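# Clip the netting's taped edge onto a hoop leg

## Task

Using either peg, clip the netting's taped border onto the leg closest to the robot of the middle hoop on the right (right as the robot sees it). The peg must sit at right angles to the leg, with the leg deep between its jaws, and where the jaws close on the leg the tape must span their whole width on both faces.

## Robot and tools

Robot: two arms. left_arm carries a five-finger left hand and sits on the +y side; right_arm carries a right hand. Calibrated bases: left_arm at (-0.005, +0.408, 0) m, right_arm at (+0.016, -0.334, 0) m, both turned almost not at all about z.

Scene frame: origin at table-top height, halfway between the nominal bases; +x points out over the table, +z up. Image sides do not match arm names. Reported positions (m), quaternions (wxyz) and velocities use this frame and may be off by a few cm.

Hand point: a point fixed to the palm, 0.15 m out from the wrist flange along the fingers and 0.05 m in front of the palm. Its +z runs along straight fingers, +y points out of the palm. For the right hand +x points across the palm away from the thumb; for the left hand +x points toward the thumb. Straight fingertips lie 0.06-0.07 m past the point along +z and about 0.06 m toward -y. A wrist bracket on the little-finger side can strike things, and with level fingers the wrist can hang below the point and reach the table first.

Row layout (execute_actions and move): one flat list of 28 numbers, each in [-1, 1], always covering both arms: left dx, dy, dz, rx, ry, rz, then left hand little, ring, middle, index, thumb_bend, thumb_turn, force_limit, speed; then the same 14 for the right arm. dx..rz are offsets, not poses: measured from the arm's Hand target at the start of the action or move, along that Hand target's own axes. 1.0 equals 0.6 m of travel or 180 degrees; rx, ry, rz form a single rotation vector. All six zero means go back to the current Hand target. Every row in one action counts from the same start, not from the row before; a new action starts from the updated Hand target, so repeating an offset adds more motion.

Hand numbers are absolute positions: +1 open/straight, -1 closed. thumb_turn -1 puts the thumb opposite the fingers (needed for grasps of about 0.035-0.065 m; handles down to 0.025 m). force_limit maps -1..+1 to 0..10 N at the fingertip (0..15 N for both thumb motors). speed rises linearly to full at +0.48; use -0.94 or lower to close gently. Numbers never mean no change: to keep a hand as is, resend the last eight values actually run for it; if none yet, send hand_measured plus hand_force_limit and hand_speed. A motor only starts when its target changes by 0.002 or more; to grip harder, raise force_limit and send a target more closed than hand_measured.

Tools:
- execute_actions(actions, cameras): actions is a list of actions; each is a table of up to 15 rows, one per 1/30 s, the last row held for any remaining steps. An empty list returns camera images.
- move(target, speed, blend, stop_force, zero, blocking, cameras): target is one 28-number row or up to 15 rows, all offsets from the same starting Hand targets. speed in m/s, 0.002-3.6 (default 0.25), turns limited to twice that in rad/s. blend in m rounds corners in a list. stop_force in N, 3-120, ends an arm's path when its wrist sensor feels that much push; unreliable while the hand turns, and the arm keeps some press afterward. zero (default true) re-zeroes before the move. blocking=false returns early but cannot be combined with stop_force. The result adds a move: line (done, off_target, moving, held, fault) and limits (paced = pose clipped, held = steps withheld).
- wait(seconds 0-10), stop(), zoom_image(camera, region=[x0,y0,x1,y1] pixels, at most 504 each way), show_instructions(), zero_wrist_force(arm), finished_scene(scene 1 or 2).

Cameras: cam_high, cam_low, cam_front, cam_level, cam_over (504x504), cam_left_wrist, cam_right_wrist (672x504 fisheye).

Results list per arm end_effector_position, end_effector_quat_wxyz, velocities, Hand target (the last commanded pose, from which the next offsets count), joint positions and torques, Wrist force and Wrist torque in the hand's own axes (plus the peak since last shown), and hand_measured, hand_stopped_by (moving, target, force, stalled, fault) and hand_load_n in hand-number order. A falling hand_load_n means a lost grip. The hand point often rests short of its Hand target; resend the gap as an offset.

Limits: commanded orientation is clipped each step to 32 degrees from the measured one. Arms are stiff and do not avoid obstacles; a target slightly beyond a firm contact can trigger a fault stop. Contact torque above 139 N m (first three joints) or 26 N m (wrist joints), or about 150 N on the arm, stops that arm for 10 s. Motors overheating to 85 C lock the arm for 30-60 s; MOTOR HOT warns at 70 C. Keep paths away from an arm's own base. Scene time runs while you think.

Avoid: anything leaving the table (fails the task), dropping or releasing moving parts, hard hits on fixed or heavy things, arms or hands touching each other, overloading fingers, and pressing far past contact. The clip must stay correct after the robot lets go.

Each tool is called after ">>>" as a command line: name --argument value for each argument, lists and objects as JSON in quotes; but a table of rows of numbers goes row by row, as --pt "numbers of a row", without its own name.

Reference images:

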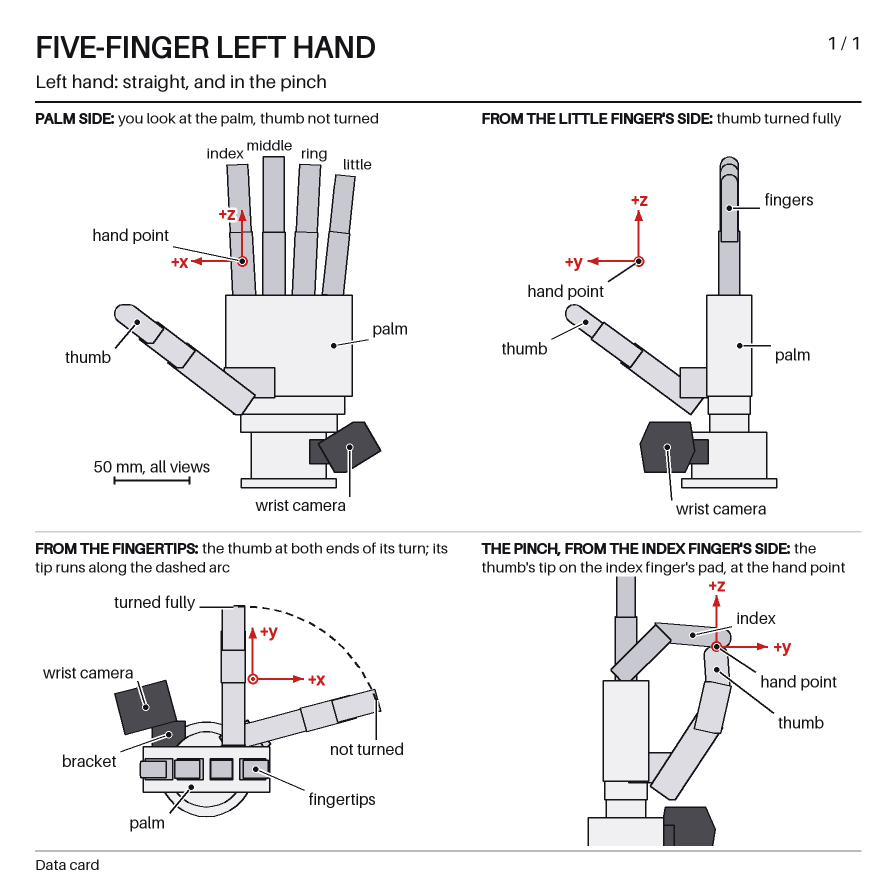

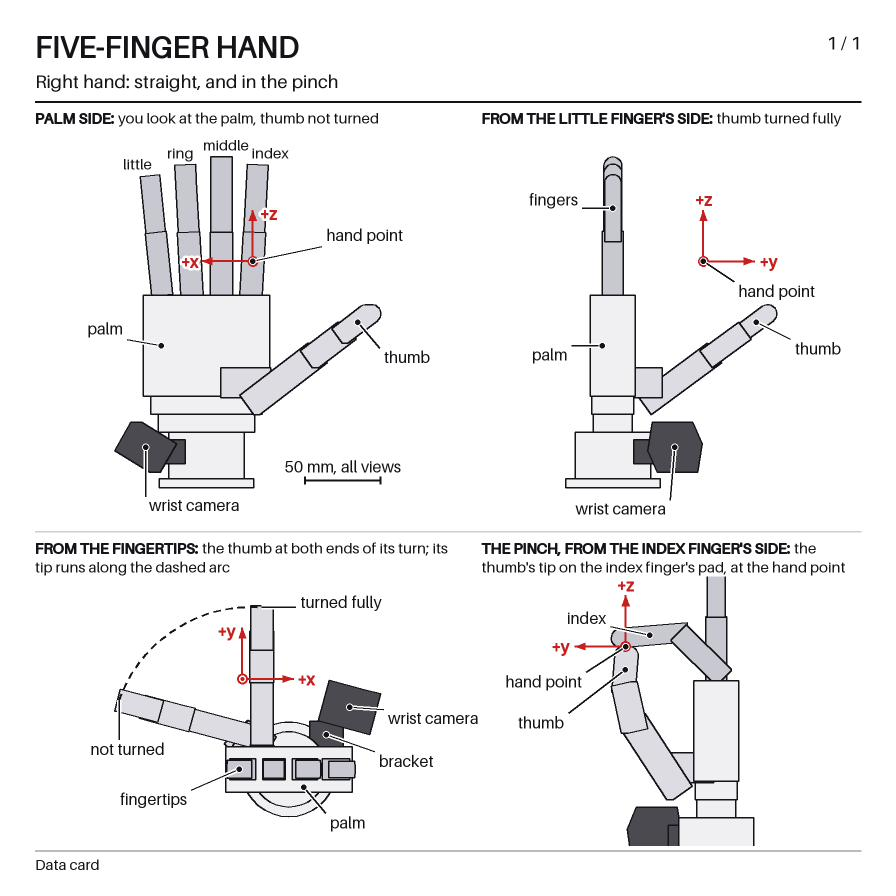

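## Session

>>> execute_actions --actions '[]'

Scene clock: 0.00 s.
left_arm: end_effector_position=(+0.6074, +0.4779, +0.1892) hand_measured=(+1.000, +1.000, +1.000, +1.000, +1.000, +1.000) hand_load_n=(+0.0, +0.5, +0.0, +0.0, +0.0, +0.0) hand_stopped_by=(target, target, target, target, target, target) hand_force_limit=0.00 hand_speed=-0.80 end_effector_quat_wxyz=(-0.023, +0.917, +0.078, +0.391) | right_arm: end_effector_position=(+0.5731, -0.7417, +0.2130) hand_measured=(+1.000, +1.000, +1.000, +1.000, +1.000, +1.000) hand_load_n=(+0.0, +0.0, +0.0, +0.0, +0.0, +0.0) hand_stopped_by=(target, target, target, target, target, target) hand_force_limit=0.00 hand_speed=-0.80 end_effector_quat_wxyz=(+0.143, -0.241, +0.952, -0.123)
Joint positions: left_arm=[3.719 -1.832 -1.744 2.763 -1.268 1.85] | right_arm=[-0.96 -0.666 0.498 1.398 1.397 -2.986]
Joint velocities: within noise
Joint torques (N m): no reading
Wrist force (N): no reading
Wrist torque (N m): no reading
Wrist force, peak (N): no reading
Hand target: left_arm +0.6074, +0.4779, +0.1892; -0.023, +0.917, +0.078, +0.391 | right_arm +0.5731, -0.7417, +0.2130; +0.143, -0.241, +0.952, -0.123

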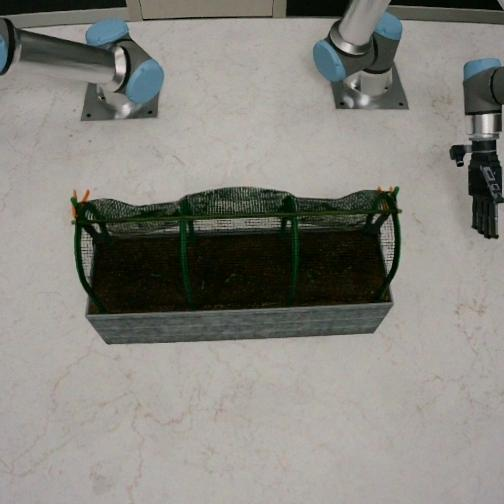

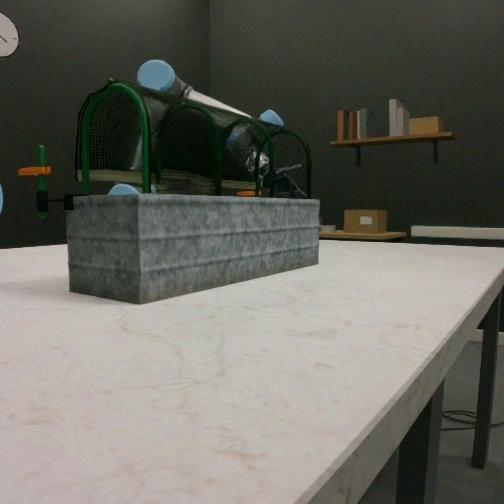

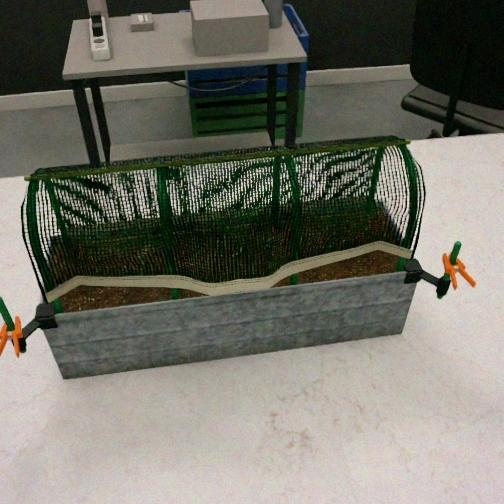

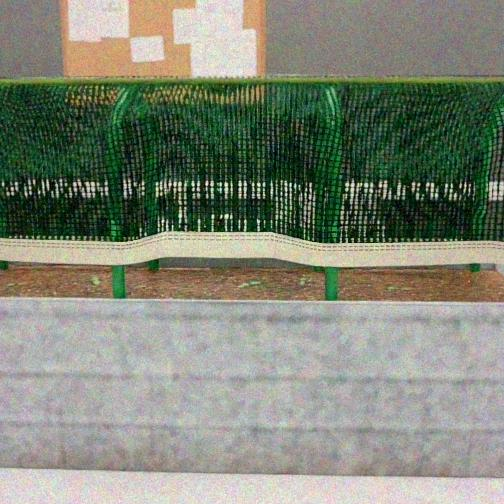

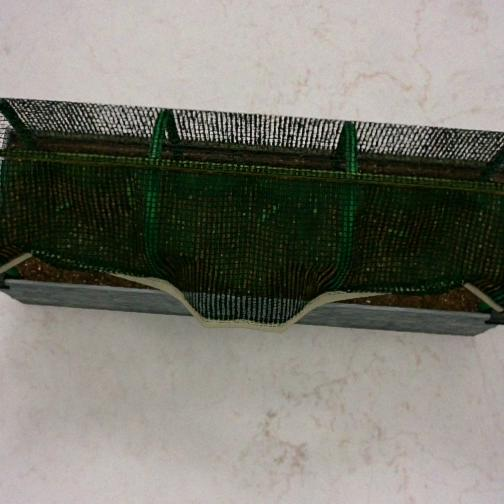

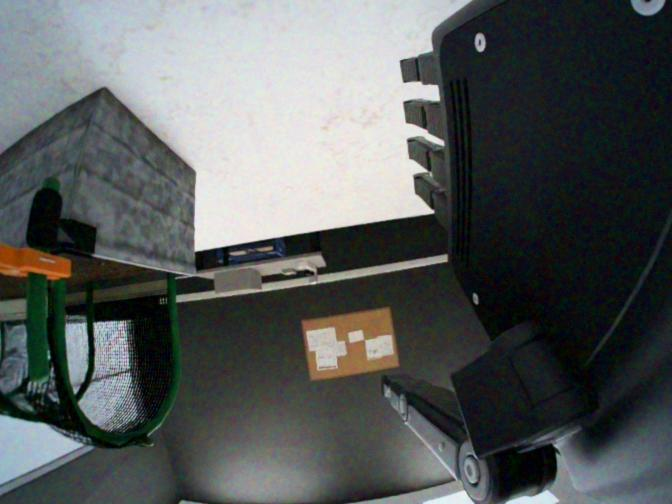

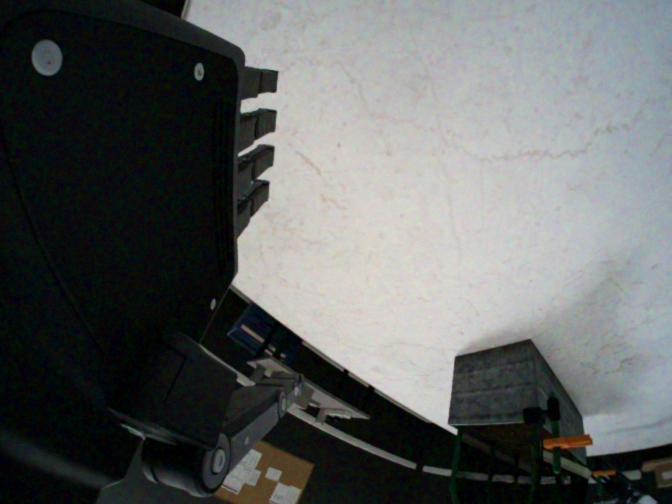

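>>> zoom_image --camera "cam_front" --region '[380, 200, 504, 324]'

>>> zoom_image --camera "cam_front" --region '[0, 260, 124, 384]'

>>> zoom_image --camera "cam_level" --region '[250, 60, 504, 314]'

>>> zoom_image --camera "cam_left_wrist" --region '[0, 80, 220, 460]'

>>> zoom_image --camera "cam_right_wrist" --region '[430, 320, 672, 504]'

>>> zoom_image --camera "cam_low" --region '[0, 50, 200, 250]'

>>> zoom_image --camera "cam_high" --region '[50, 160, 250, 360]'

Scaled by 4.065.

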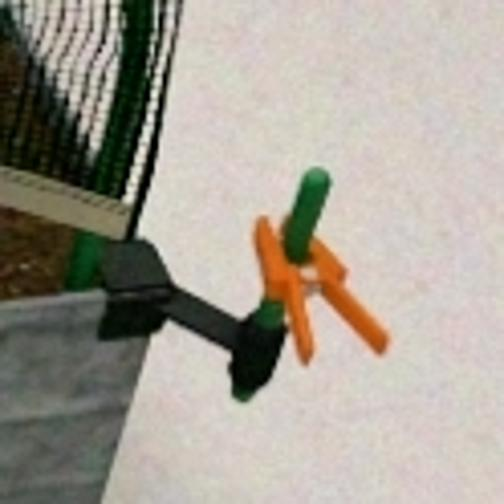

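Scaled by 4.065.

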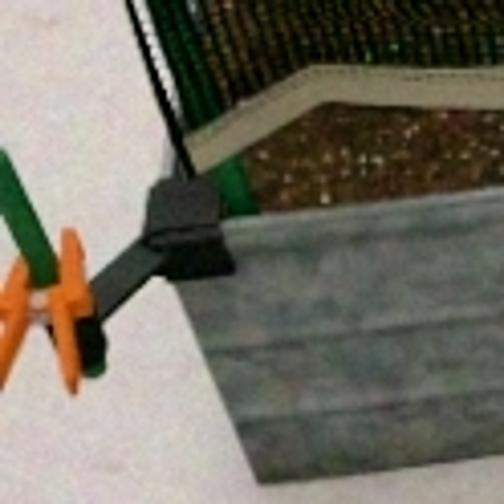

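Scaled by 1.984.

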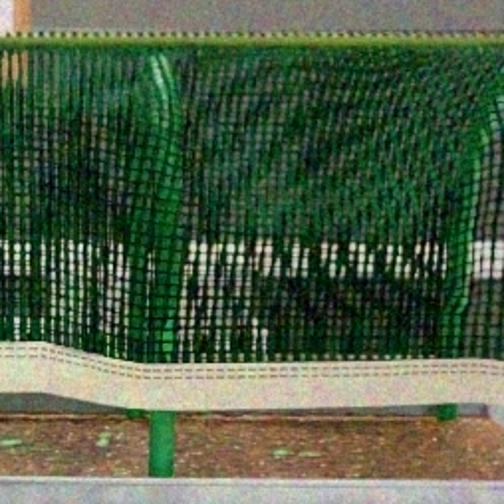

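Scaled by 1.326 from the camera's 672x504 image, which has a finer 960x720 frame.

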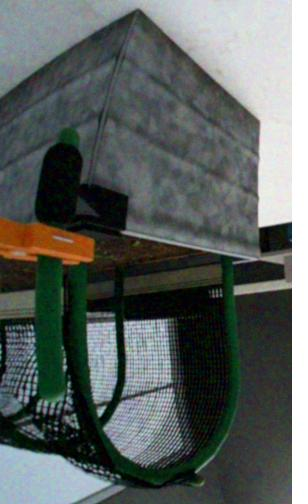

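Scaled by 2.083 from the camera's 672x504 image, which has a finer 960x720 frame.

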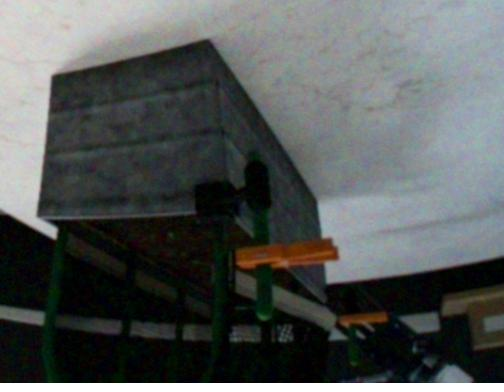

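Scaled by 2.520.

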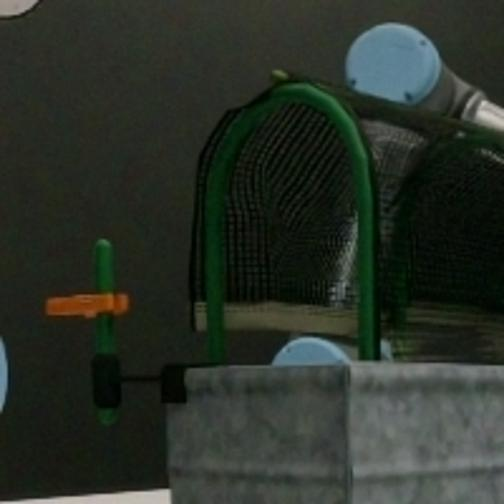

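Scaled by 2.520.

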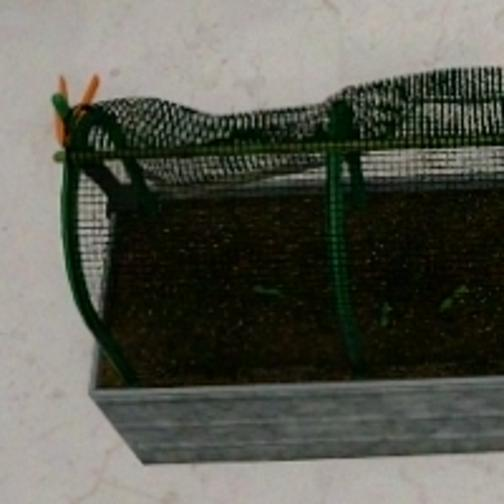

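>>> move --target '[0,0,0,0,0,0,1,1,1,1,1,1,0,-0.8,-0.2358,0.5612,-0.2492,0.1367,0.141,0.1156,1,1,1,1,1,-1,0,0]' --speed 0.3 --cameras '["all"]'

Scene clock: 140.17 s.
left_arm: end_effector_position=(+0.6074, +0.4779, +0.1892) hand_measured=(+1.000, +1.000, +1.000, +1.000, +1.000, +1.000) hand_load_n=(+0.0, +0.0, +0.0, +0.0, +0.0, +0.0) hand_stopped_by=(target, target, target, target, target, target) hand_force_limit=0.00 hand_speed=-0.80 end_effector_quat_wxyz=(-0.023, +0.917, +0.078, +0.391) | right_arm: end_effector_position=(+0.5004, -0.3596, +0.2797) hand_measured=(+1.000, +1.000, +1.000, +1.000, +1.000, -1.000) hand_load_n=(+0.0, +0.0, +0.0, +0.0, +0.0, +0.0) hand_stopped_by=(target, target, target, target, target, target) hand_force_limit=0.00 hand_speed=0.00 end_effector_quat_wxyz=(+0.000, +0.001, +0.940, -0.342)
Joint positions: left_arm=[3.719 -1.832 -1.744 2.763 -1.268 1.85] | right_arm=[-0.107 -1.206 1.312 1.383 2.266 -1.696]
Joint torques (N m): left_arm=[0.05 27.48 16.86 -0.98 0.43 -0.09] | right_arm=[13.89 -26.3 -29.05 4.11 3.54 2.2]
Wrist force (N): left_arm=[0.1 -0.1 -0.1] | right_arm=[0.6 0.4 -0.2]
Wrist torque (N m): left_arm=[0.00 -0.01 0.01] | right_arm=[0.08 -0.07 -0.02]
Wrist force, peak (N): left_arm=[-0.2 0.5 -0.3] | right_arm=[0.8 1.5 -1.2]
Hand target: left_arm +0.6074, +0.4779, +0.1892; -0.023, +0.917, +0.078, +0.391 | right_arm +0.5004, -0.3596, +0.2797; +0.000, +0.001, +0.940, -0.342
Off the commanded pose: left_arm 0.000 m, 0 deg | right_arm 0.000 m, 0 deg.
move: done
camera_calibration:
cam_right_wrist: T_world_to_cam=[[-0.216483, 0.724941, -0.653908, 0.561352], [0.818177, 0.50015, 0.283614, -0.310288], [0.532655, -0.473615, -0.701404, -0.122796], [0, 0, 0, 1]] pos_world=[0.440801, -0.309915, 0.368946]

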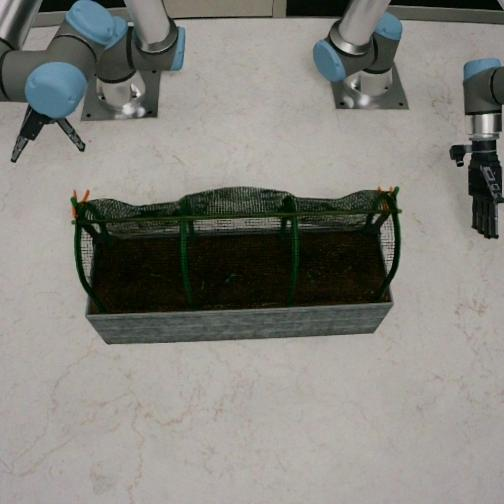

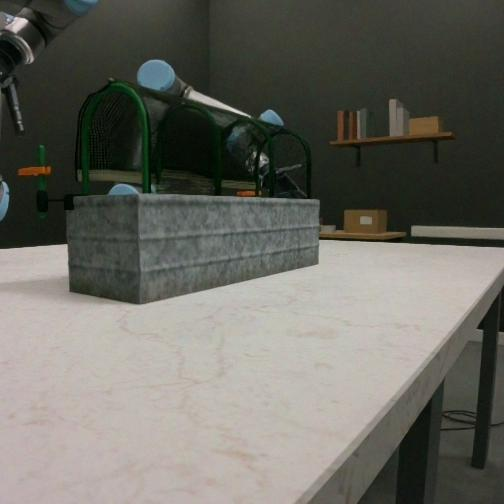

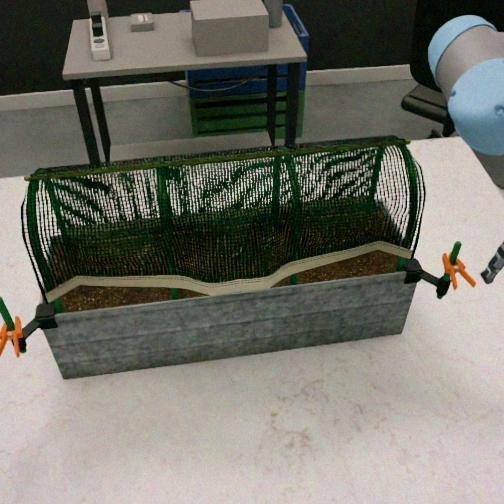

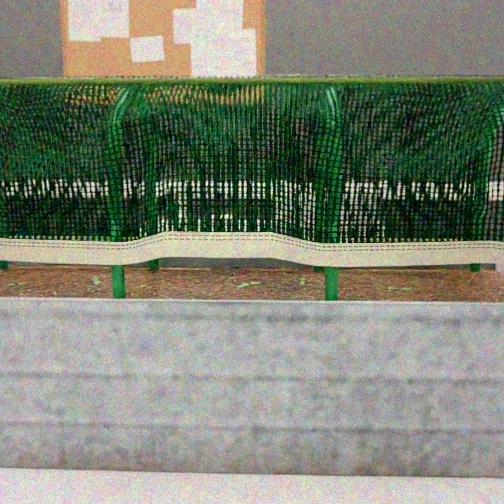

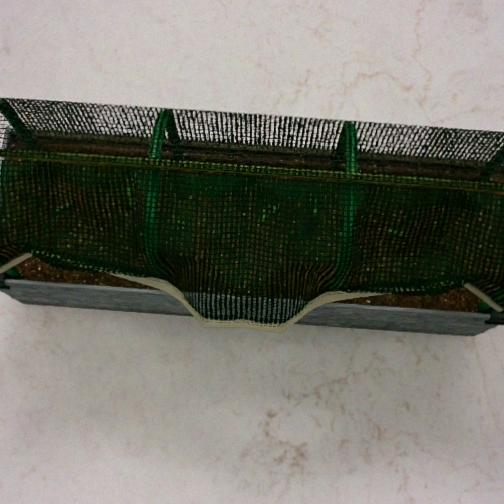

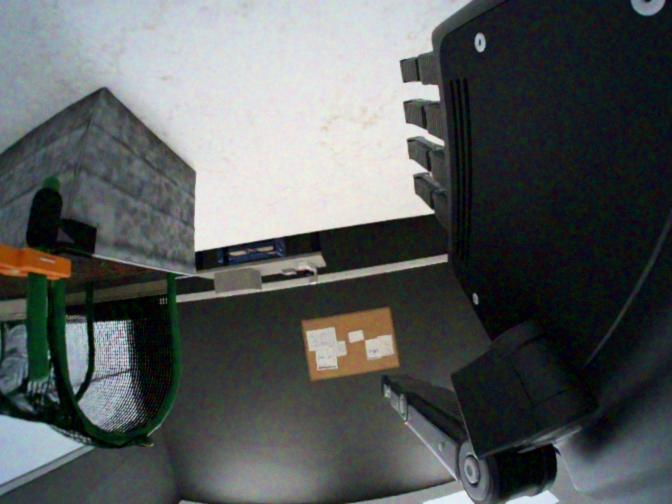

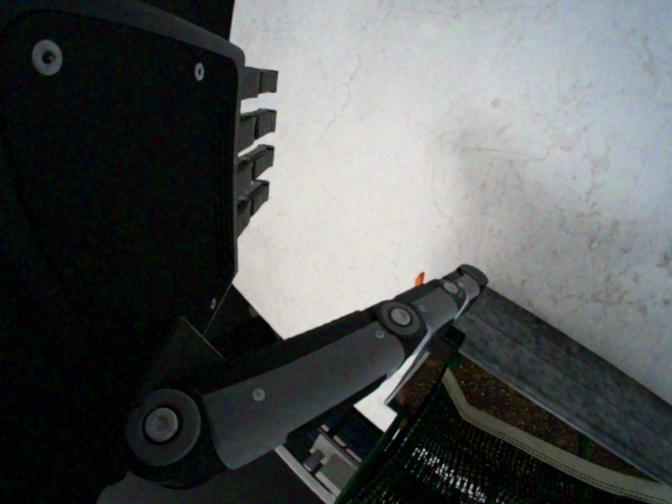

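>>> zoom_image --camera "cam_right_wrist" --region '[360, 220, 560, 370]'

>>> zoom_image --camera "cam_front" --region '[404, 220, 504, 320]'

>>> zoom_image --camera "cam_high" --region '[50, 170, 130, 250]'

Scaled by 2.520 from the camera's 672x504 image, which has a finer 960x720 frame.

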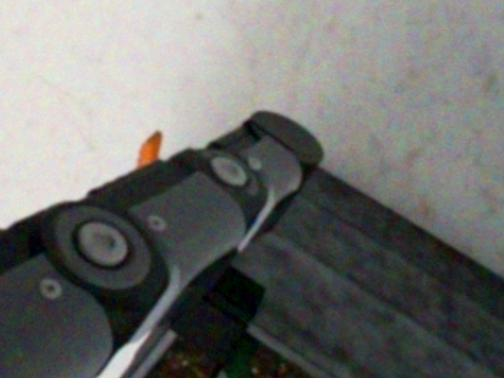

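Scaled by 5.040.

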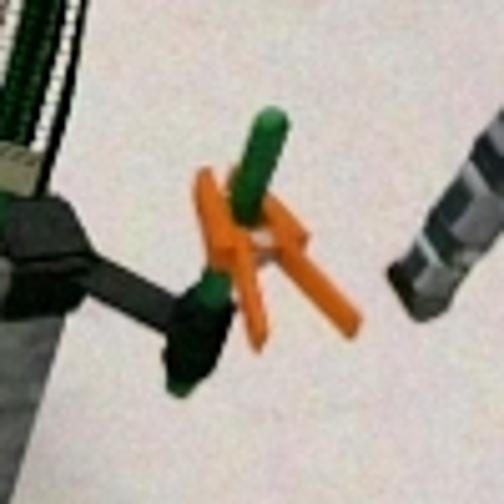

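Scaled by 6.300.

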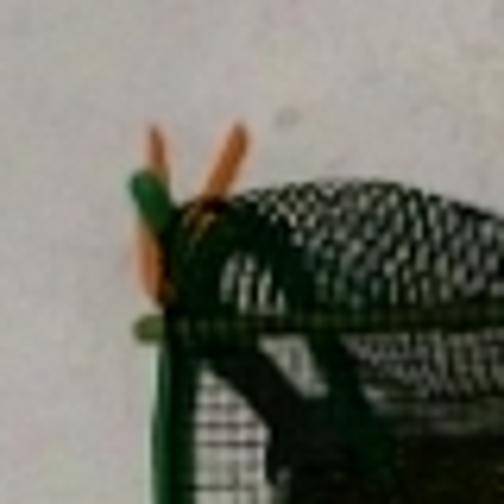

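>>> move --target '[0,0,0,0,0,0,1,1,1,1,1,1,0,-0.8,-0.0993,0.0293,0.0075,0,0,0,1,1,-0.2,-0.2,1,-1,0,0]' --speed 0.15 --cameras '["cam_right_wrist","cam_front","cam_level","cam_low"]'

>>> zoom_image --camera "cam_right_wrist" --region '[300, 160, 560, 360]'

>>> zoom_image --camera "cam_front" --region '[404, 200, 504, 300]'

>>> zoom_image --camera "cam_low" --region '[0, 110, 120, 230]'

Scene clock: 188.97 s.
left_arm: end_effector_position=(+0.6074, +0.4779, +0.1892) hand_measured=(+1.000, +1.000, +1.000, +1.000, +1.000, +1.000) hand_load_n=(+0.0, +0.0, +0.0, +0.0, +0.0, +0.0) hand_stopped_by=(target, target, target, target, target, target) hand_force_limit=0.00 hand_speed=-0.80 end_effector_quat_wxyz=(-0.023, +0.917, +0.078, +0.391) | right_arm: end_effector_position=(+0.5599, -0.3491, +0.2650) hand_measured=(+1.000, +1.000, -0.200, -0.200, +1.000, -1.000) hand_load_n=(+0.0, +0.0, +0.0, +0.0, +0.0, +0.0) hand_stopped_by=(target, target, target, target, target, target) hand_force_limit=0.00 hand_speed=0.00 end_effector_quat_wxyz=(+0.000, +0.001, +0.940, -0.342)
Joint positions: left_arm=[3.719 -1.832 -1.744 2.763 -1.268 1.85] | right_arm=[-0.075 -1.044 1.119 1.442 2.268 -1.654]
Joint torques (N m): left_arm=[-0.3 28.9 16.71 -0.8 0.44 0.08] | right_arm=[13.28 -31.96 -27.4 4.2 3.42 2.24]
Wrist force (N): left_arm=[0.1 0.2 -0.2] | right_arm=[0.5 0.6 -0.3]
Wrist torque (N m): left_arm=[0.03 -0.02 0.00] | right_arm=[0.12 -0.06 -0.01]
Wrist force, peak (N): left_arm=[0.0 0.5 -0.3] | right_arm=[1.0 0.1 -0.4]
Hand target: left_arm +0.6074, +0.4779, +0.1892; -0.023, +0.917, +0.078, +0.391 | right_arm +0.5600, -0.3491, +0.2649; +0.000, +0.001, +0.940, -0.342
Off the commanded pose: left_arm 0.000 m, 0 deg | right_arm 0.000 m, 0 deg.
move: done
camera_calibration:
cam_right_wrist: T_world_to_cam=[[-0.216432, 0.724932, -0.653935, 0.55699], [0.818253, 0.500066, 0.283541, -0.360089], [0.532558, -0.473717, -0.701408, -0.159807], [0, 0, 0, 1]] pos_world=[0.500301, -0.299415, 0.354246]
Images, in order (width x height): cam_low 504x504, cam_front 504x504, cam_level 504x504, cam_right_wrist 672x504.

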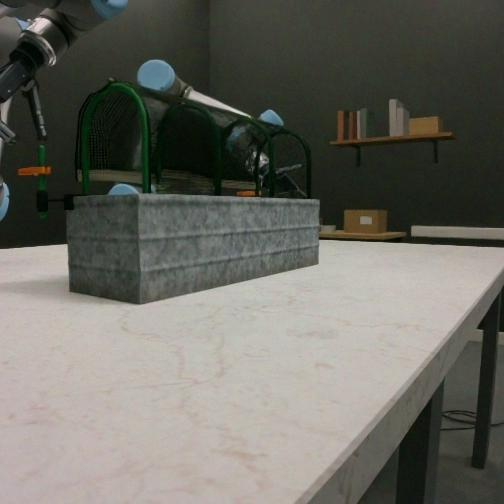

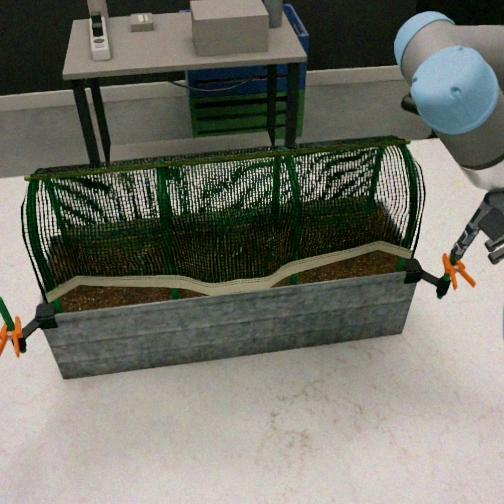

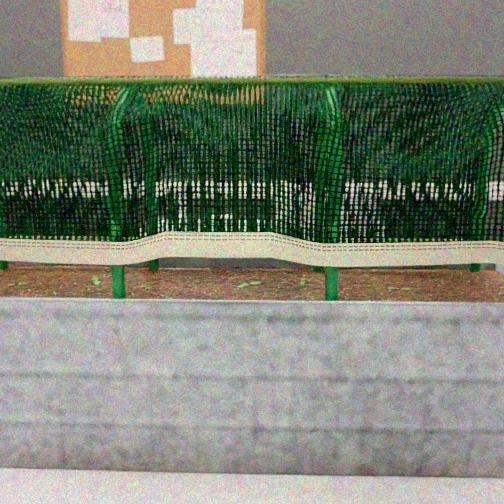

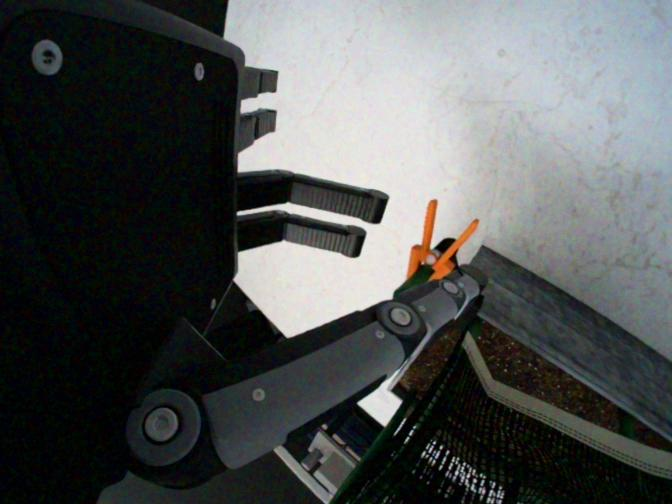

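Scaled by 1.938 from the camera's 672x504 image, which has a finer 960x720 frame.

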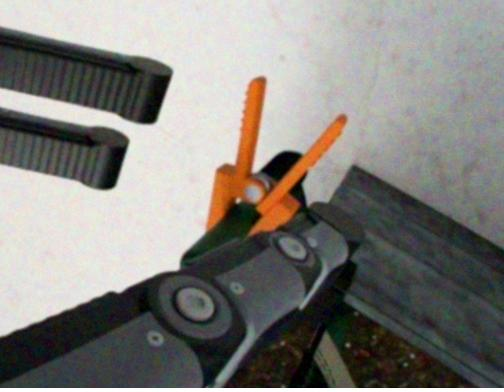

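Scaled by 5.040.

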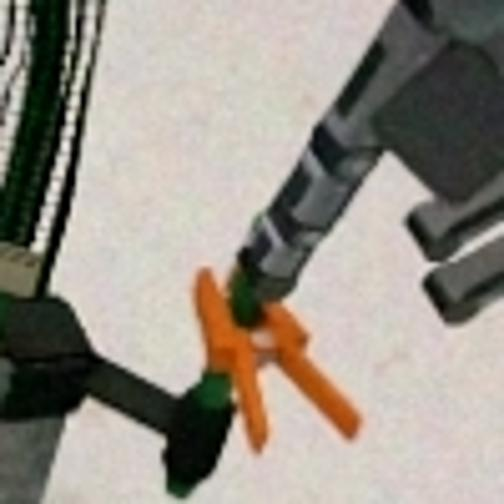

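Scaled by 4.200.

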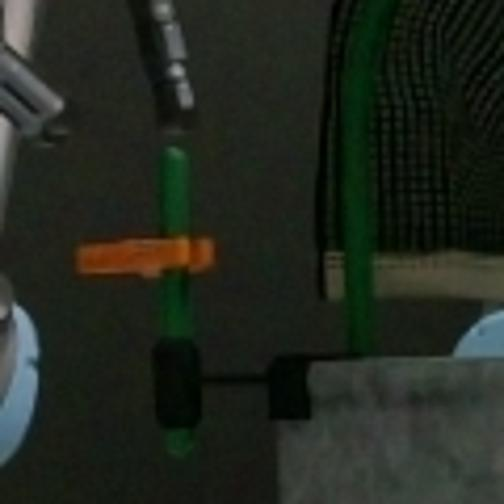

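>>> move --target '[0,0,0,0,0,0,1,1,1,1,1,1,0,-0.8,-0.0067,0.0543,0.0632,0,0,0,1,1,-0.2,-0.4,1,-1,0,0]' --speed 0.1 --cameras '["cam_right_wrist","cam_front","cam_low"]'

>>> zoom_image --camera "cam_right_wrist" --region '[320, 160, 520, 310]'

>>> zoom_image --camera "cam_front" --region '[404, 220, 504, 320]'

>>> zoom_image --camera "cam_low" --region '[0, 120, 100, 220]'

Scene clock: 222.23 s.
left_arm: end_effector_position=(+0.6074, +0.4779, +0.1892) hand_measured=(+1.000, +1.000, +1.000, +1.000, +1.000, +1.000) hand_load_n=(+0.0, +0.0, +0.0, +0.0, +0.0, +0.0) hand_stopped_by=(target, target, target, target, target, target) hand_force_limit=0.00 hand_speed=-0.80 end_effector_quat_wxyz=(-0.023, +0.917, +0.078, +0.391) | right_arm: end_effector_position=(+0.5640, -0.3485, +0.2151) hand_measured=(+1.000, +1.000, -0.200, -0.400, +1.000, -1.000) hand_load_n=(+0.0, +0.0, +0.0, +0.0, +0.0, +0.0) hand_stopped_by=(target, target, target, target, target, target) hand_force_limit=0.00 hand_speed=0.00 end_effector_quat_wxyz=(+0.000, +0.001, +0.940, -0.342)
Joint positions: left_arm=[3.719 -1.832 -1.744 2.763 -1.268 1.85] | right_arm=[-0.073 -1.016 1.204 1.33 2.268 -1.652]
Joint torques (N m): left_arm=[-0.26 27.62 16.58 -0.71 0.5 -0.09] | right_arm=[13.59 -32.83 -4.88 0.71 3.37 -2.38]
Wrist force (N): left_arm=[-0.1 0.1 0.2] | right_arm=[0.7 0.4 -0.2]
Wrist torque (N m): left_arm=[0.01 0.01 -0.01] | right_arm=[0.10 -0.10 0.03]
Wrist force, peak (N): left_arm=[0.3 0.5 -0.3] | right_arm=[0.7 0.8 -0.5]
Hand target: left_arm +0.6074, +0.4779, +0.1892; -0.023, +0.917, +0.078, +0.391 | right_arm +0.5640, -0.3485, +0.2150; +0.000, +0.001, +0.940, -0.342
Off the commanded pose: left_arm 0.000 m, 0 deg | right_arm 0.000 m, 0 deg.
move: done
camera_calibration:
cam_right_wrist: T_world_to_cam=[[-0.216346, 0.724944, -0.65395, 0.52487], [0.81834, 0.49995, 0.283496, -0.349692], [0.532461, -0.47382, -0.701413, -0.196787], [0, 0, 0, 1]] pos_world=[0.504501, -0.298914, 0.304346]
Images, in order (width x height): cam_low 504x504, cam_front 504x504, cam_right_wrist 672x504.

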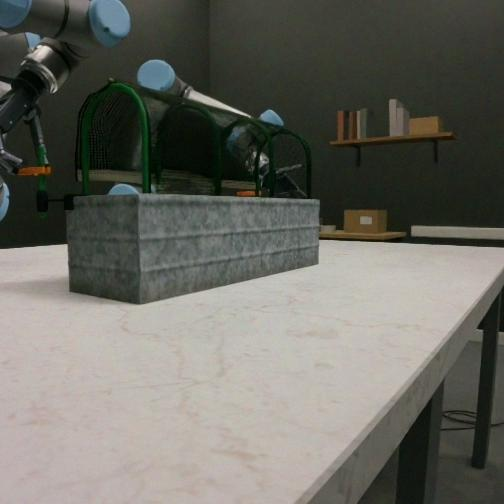

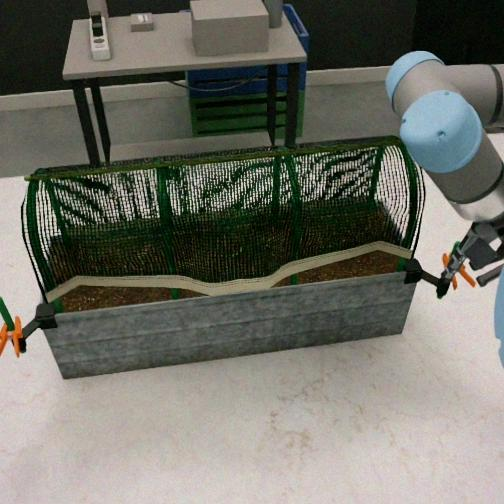

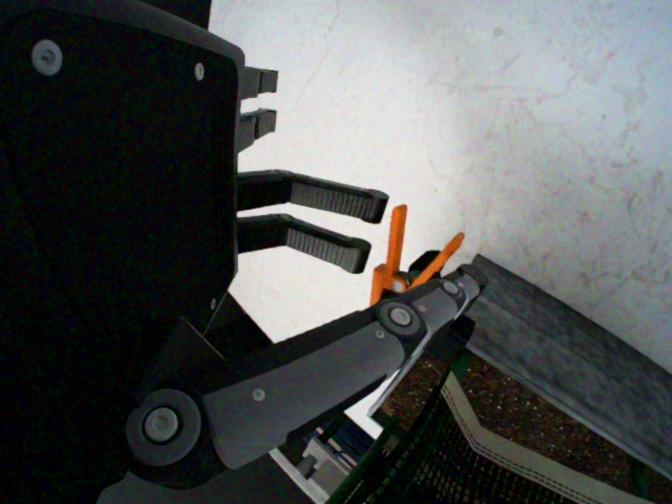

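Scaled by 2.520 from the camera's 672x504 image, which has a finer 960x720 frame.

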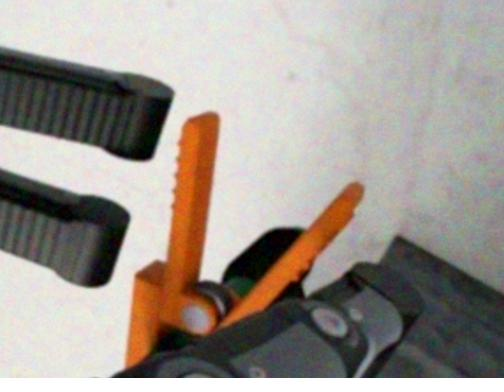

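Scaled by 5.040.

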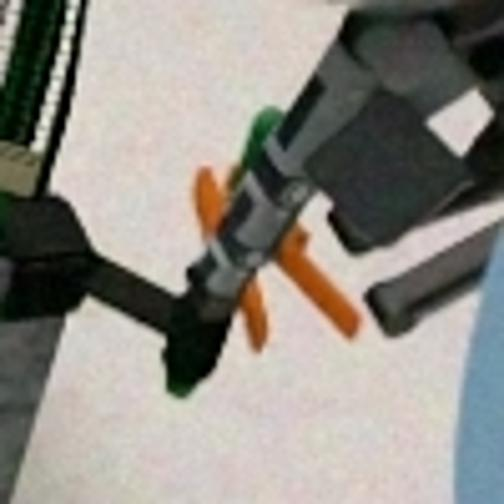

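Scaled by 5.040.

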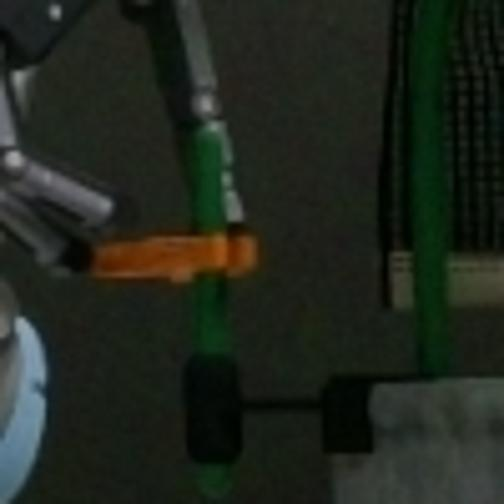

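>>> zoom_image --camera "cam_low" --region '[5, 145, 65, 205]'

>>> zoom_image --camera "cam_right_wrist" --region '[360, 190, 500, 310]'

Scaled by 8.400.

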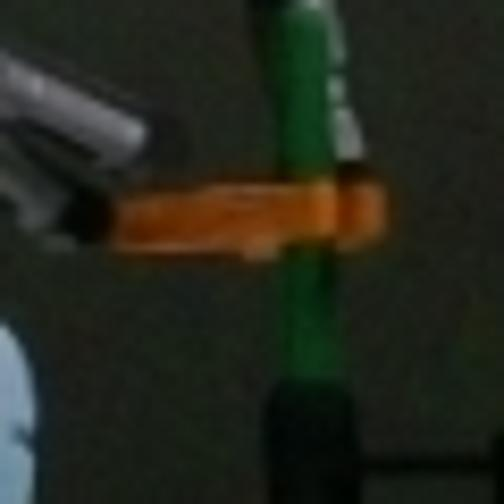

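Scaled by 3.600 from the camera's 672x504 image, which has a finer 960x720 frame.

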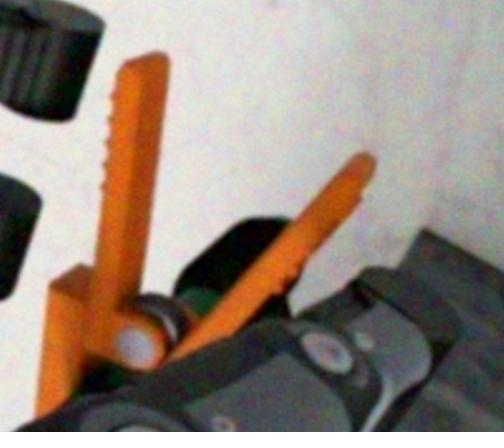

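>>> move --target '[0,0,0,0,0,0,1,1,1,1,1,1,0,-0.8,0,0.0080,0.0096,0,0,0,1,1,-0.24,-0.4,1,-1,0,0]' --speed 0.05 --cameras '["cam_right_wrist","cam_front","cam_low"]'

>>> zoom_image --camera "cam_right_wrist" --region '[340, 180, 500, 310]'

>>> zoom_image --camera "cam_front" --region '[424, 230, 504, 310]'

>>> zoom_image --camera "cam_low" --region '[5, 145, 65, 205]'

Scene clock: 259.10 s.
left_arm: end_effector_position=(+0.6074, +0.4779, +0.1892) hand_measured=(+1.000, +1.000, +1.000, +1.000, +1.000, +1.000) hand_load_n=(+0.0, +0.0, +0.0, +0.0, +0.0, -0.5) hand_stopped_by=(target, target, target, target, target, target) hand_force_limit=0.00 hand_speed=-0.80 end_effector_quat_wxyz=(-0.023, +0.917, +0.078, +0.391) | right_arm: end_effector_position=(+0.5640, -0.3485, +0.2076) hand_measured=(+1.000, +1.000, -0.240, -0.400, +1.000, -1.000) hand_load_n=(+0.0, +0.0, +0.0, +0.0, +0.0, +0.0) hand_stopped_by=(target, target, target, target, target, target) hand_force_limit=0.00 hand_speed=0.00 end_effector_quat_wxyz=(+0.000, +0.001, +0.940, -0.342) end_effector_velocity=(+0.000, +0.001, +0.000) end_effector_angular_velocity=(+0.002, -0.005, +0.000)
Joint positions: left_arm=[3.719 -1.832 -1.744 2.763 -1.268 1.85] | right_arm=[-0.073 -1.013 1.218 1.313 2.268 -1.652]
Joint velocities: left_arm=[within noise] | right_arm=[0 -0.002 0.002 -0.005 -0.002 0]
Joint torques (N m): left_arm=[0.84 27.89 16.83 -0.77 0.55 -0.05] | right_arm=[3.06 -32.77 -5.66 0.63 1.87 -2.66]
Wrist force (N): left_arm=[0.2 0.3 0.1] | right_arm=[0.6 0.5 -0.3]
Wrist torque (N m): left_arm=[0.04 -0.03 0.00] | right_arm=[0.12 -0.08 0.05]
Wrist force, peak (N): left_arm=[0.2 0.5 0.0] | right_arm=[0.5 1.0 -0.2]
Hand target: left_arm +0.6074, +0.4779, +0.1892; -0.023, +0.917, +0.078, +0.391 | right_arm +0.5640, -0.3486, +0.2075; +0.000, +0.001, +0.940, -0.342
Off the commanded pose: left_arm 0.000 m, 0 deg | right_arm 0.000 m, 0 deg.
move: done
camera_calibration:
cam_right_wrist: T_world_to_cam=[[-0.216444, 0.724942, -0.65392, 0.520005], [0.818297, 0.500028, 0.283483, -0.347517], [0.532487, -0.473742, -0.701446, -0.202028], [0, 0, 0, 1]] pos_world=[0.504502, -0.298915, 0.296846]
Images, in order (width x height): cam_low 504x504, cam_front 504x504, cam_right_wrist 672x504.

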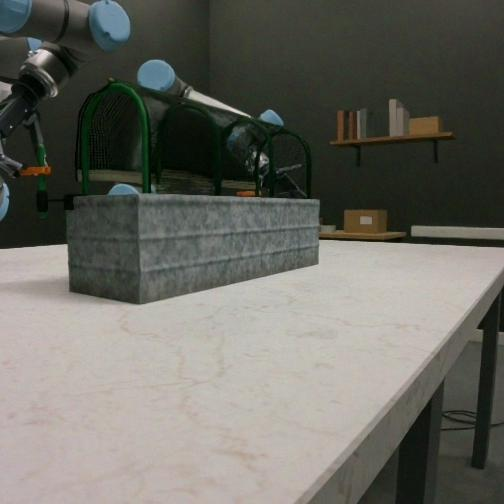

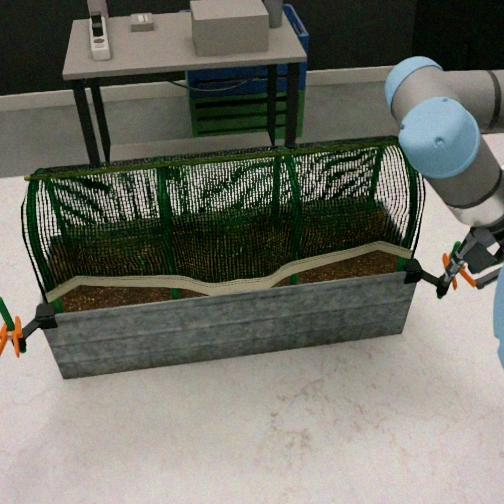

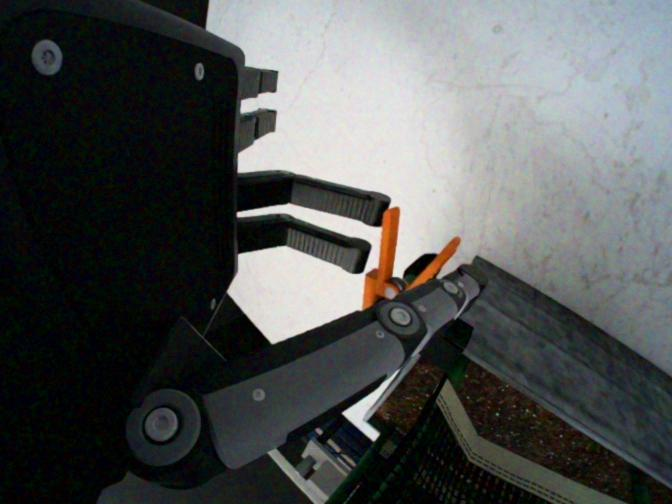

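Scaled by 3.150 from the camera's 672x504 image, which has a finer 960x720 frame.

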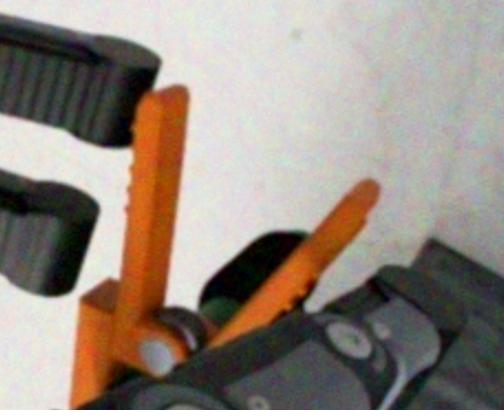

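Scaled by 6.300.

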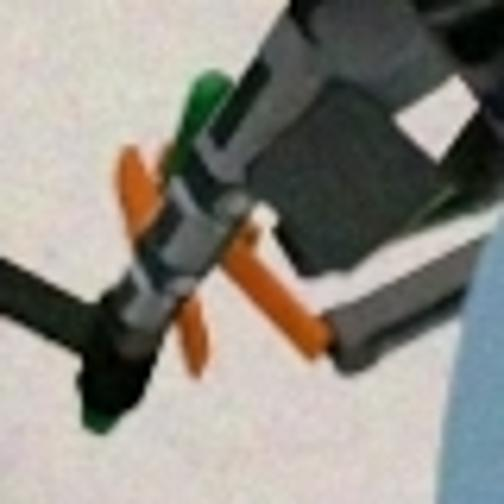

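Scaled by 8.400.

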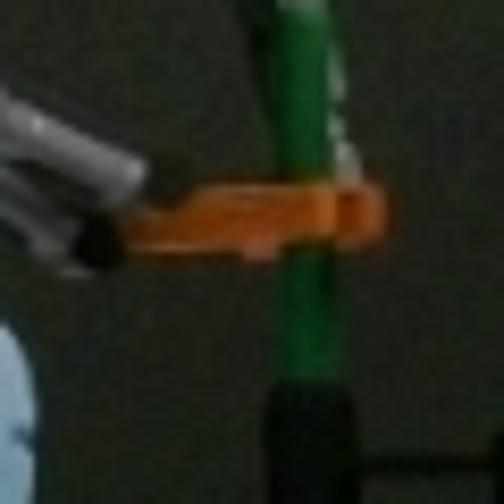

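>>> move --target '[0,0,0,0,0,0,1,1,1,1,1,1,0,-0.8,-0.005,0.0063,-0.0032,0,-0.0286,-0.0340,1,1,-0.24,-0.32,1,-1,0,0]' --speed 0.05 --cameras '["cam_right_wrist","cam_low"]'

>>> zoom_image --camera "cam_right_wrist" --region '[340, 180, 500, 310]'

>>> zoom_image --camera "cam_low" --region '[5, 145, 65, 205]'

Scene clock: 277.13 s.
left_arm: end_effector_position=(+0.6074, +0.4779, +0.1892) hand_measured=(+1.000, +1.000, +1.000, +1.000, +1.000, +1.000) hand_load_n=(+0.0, +0.0, +0.0, +0.0, +0.0, +0.0) hand_stopped_by=(target, target, target, target, target, target) hand_force_limit=0.00 hand_speed=-0.80 end_effector_quat_wxyz=(-0.023, +0.917, +0.078, +0.391) | right_arm: end_effector_position=(+0.5670, -0.3444, +0.2065) hand_measured=(+1.000, +1.000, -0.240, -0.320, +1.000, -1.000) hand_load_n=(-0.5, +0.0, +0.0, +0.5, +0.0, +0.0) hand_stopped_by=(target, target, target, target, target, target) hand_force_limit=0.00 hand_speed=0.00 end_effector_quat_wxyz=(+0.024, -0.065, +0.937, -0.342)
Joint positions: left_arm=[3.719 -1.832 -1.744 2.763 -1.268 1.85] | right_arm=[-0.077 -1.053 1.254 1.199 2.252 -1.837]
Joint torques (N m): left_arm=[0.05 28.4 16.48 -0.52 0.43 -0.06] | right_arm=[-12.45 -51.61 -5.58 0.4 -1.47 -2.3]
Wrist force (N): left_arm=[0.1 0.2 0.2] | right_arm=[1.2 -0.2 0.1]
Wrist torque (N m): left_arm=[0.02 -0.02 0.00] | right_arm=[0.11 -0.04 0.07]
Wrist force, peak (N): left_arm=[0.1 0.6 0.0] | right_arm=[1.5 -0.1 0.1]
Hand target: left_arm +0.6074, +0.4779, +0.1892; -0.023, +0.917, +0.078, +0.391 | right_arm +0.5670, -0.3444, +0.2065; +0.024, -0.065, +0.937, -0.342
Off the commanded pose: left_arm 0.000 m, 0 deg | right_arm 0.000 m, 0 deg.
move: done
camera_calibration:
cam_right_wrist: T_world_to_cam=[[-0.31498, 0.687798, -0.654005, 0.560013], [0.740953, 0.608819, 0.283422, -0.270367], [0.593108, -0.395314, -0.701391, -0.209773], [0, 0, 0, 1]] pos_world=[0.501139, -0.303497, 0.295746]
Images, in order (width x height): cam_low 504x504, cam_right_wrist 672x504.

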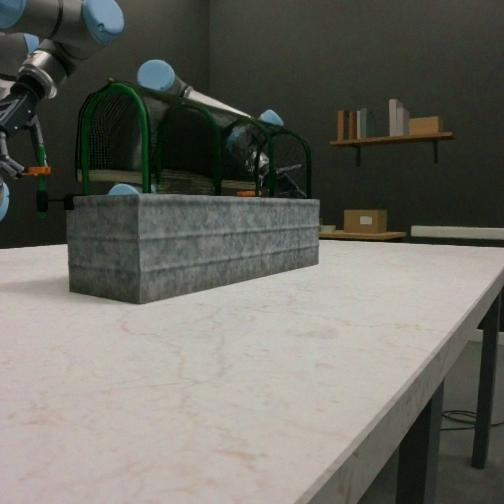

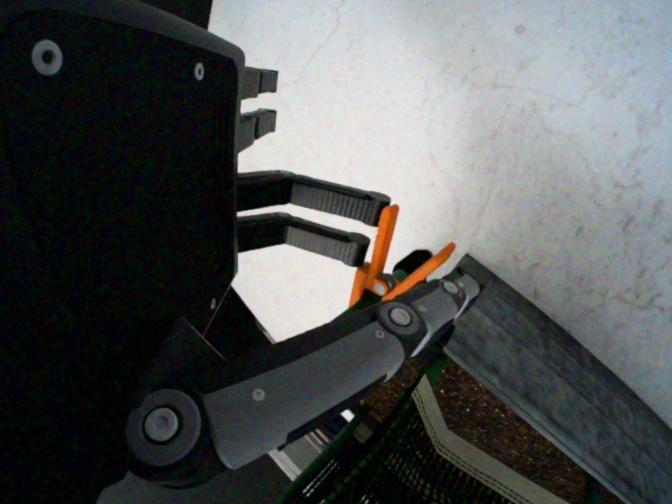

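Scaled by 3.150 from the camera's 672x504 image, which has a finer 960x720 frame.

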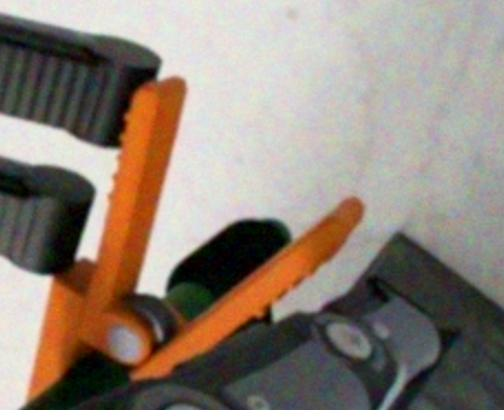

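Scaled by 8.400.

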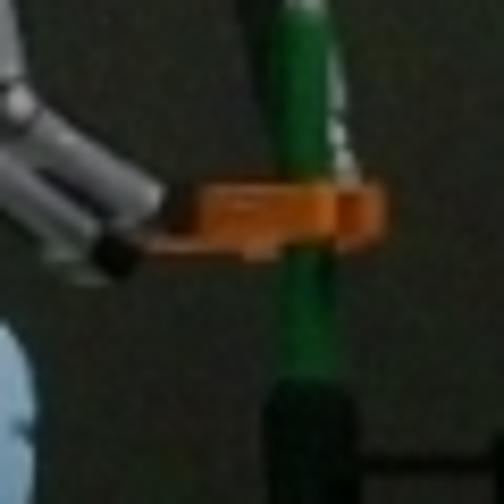

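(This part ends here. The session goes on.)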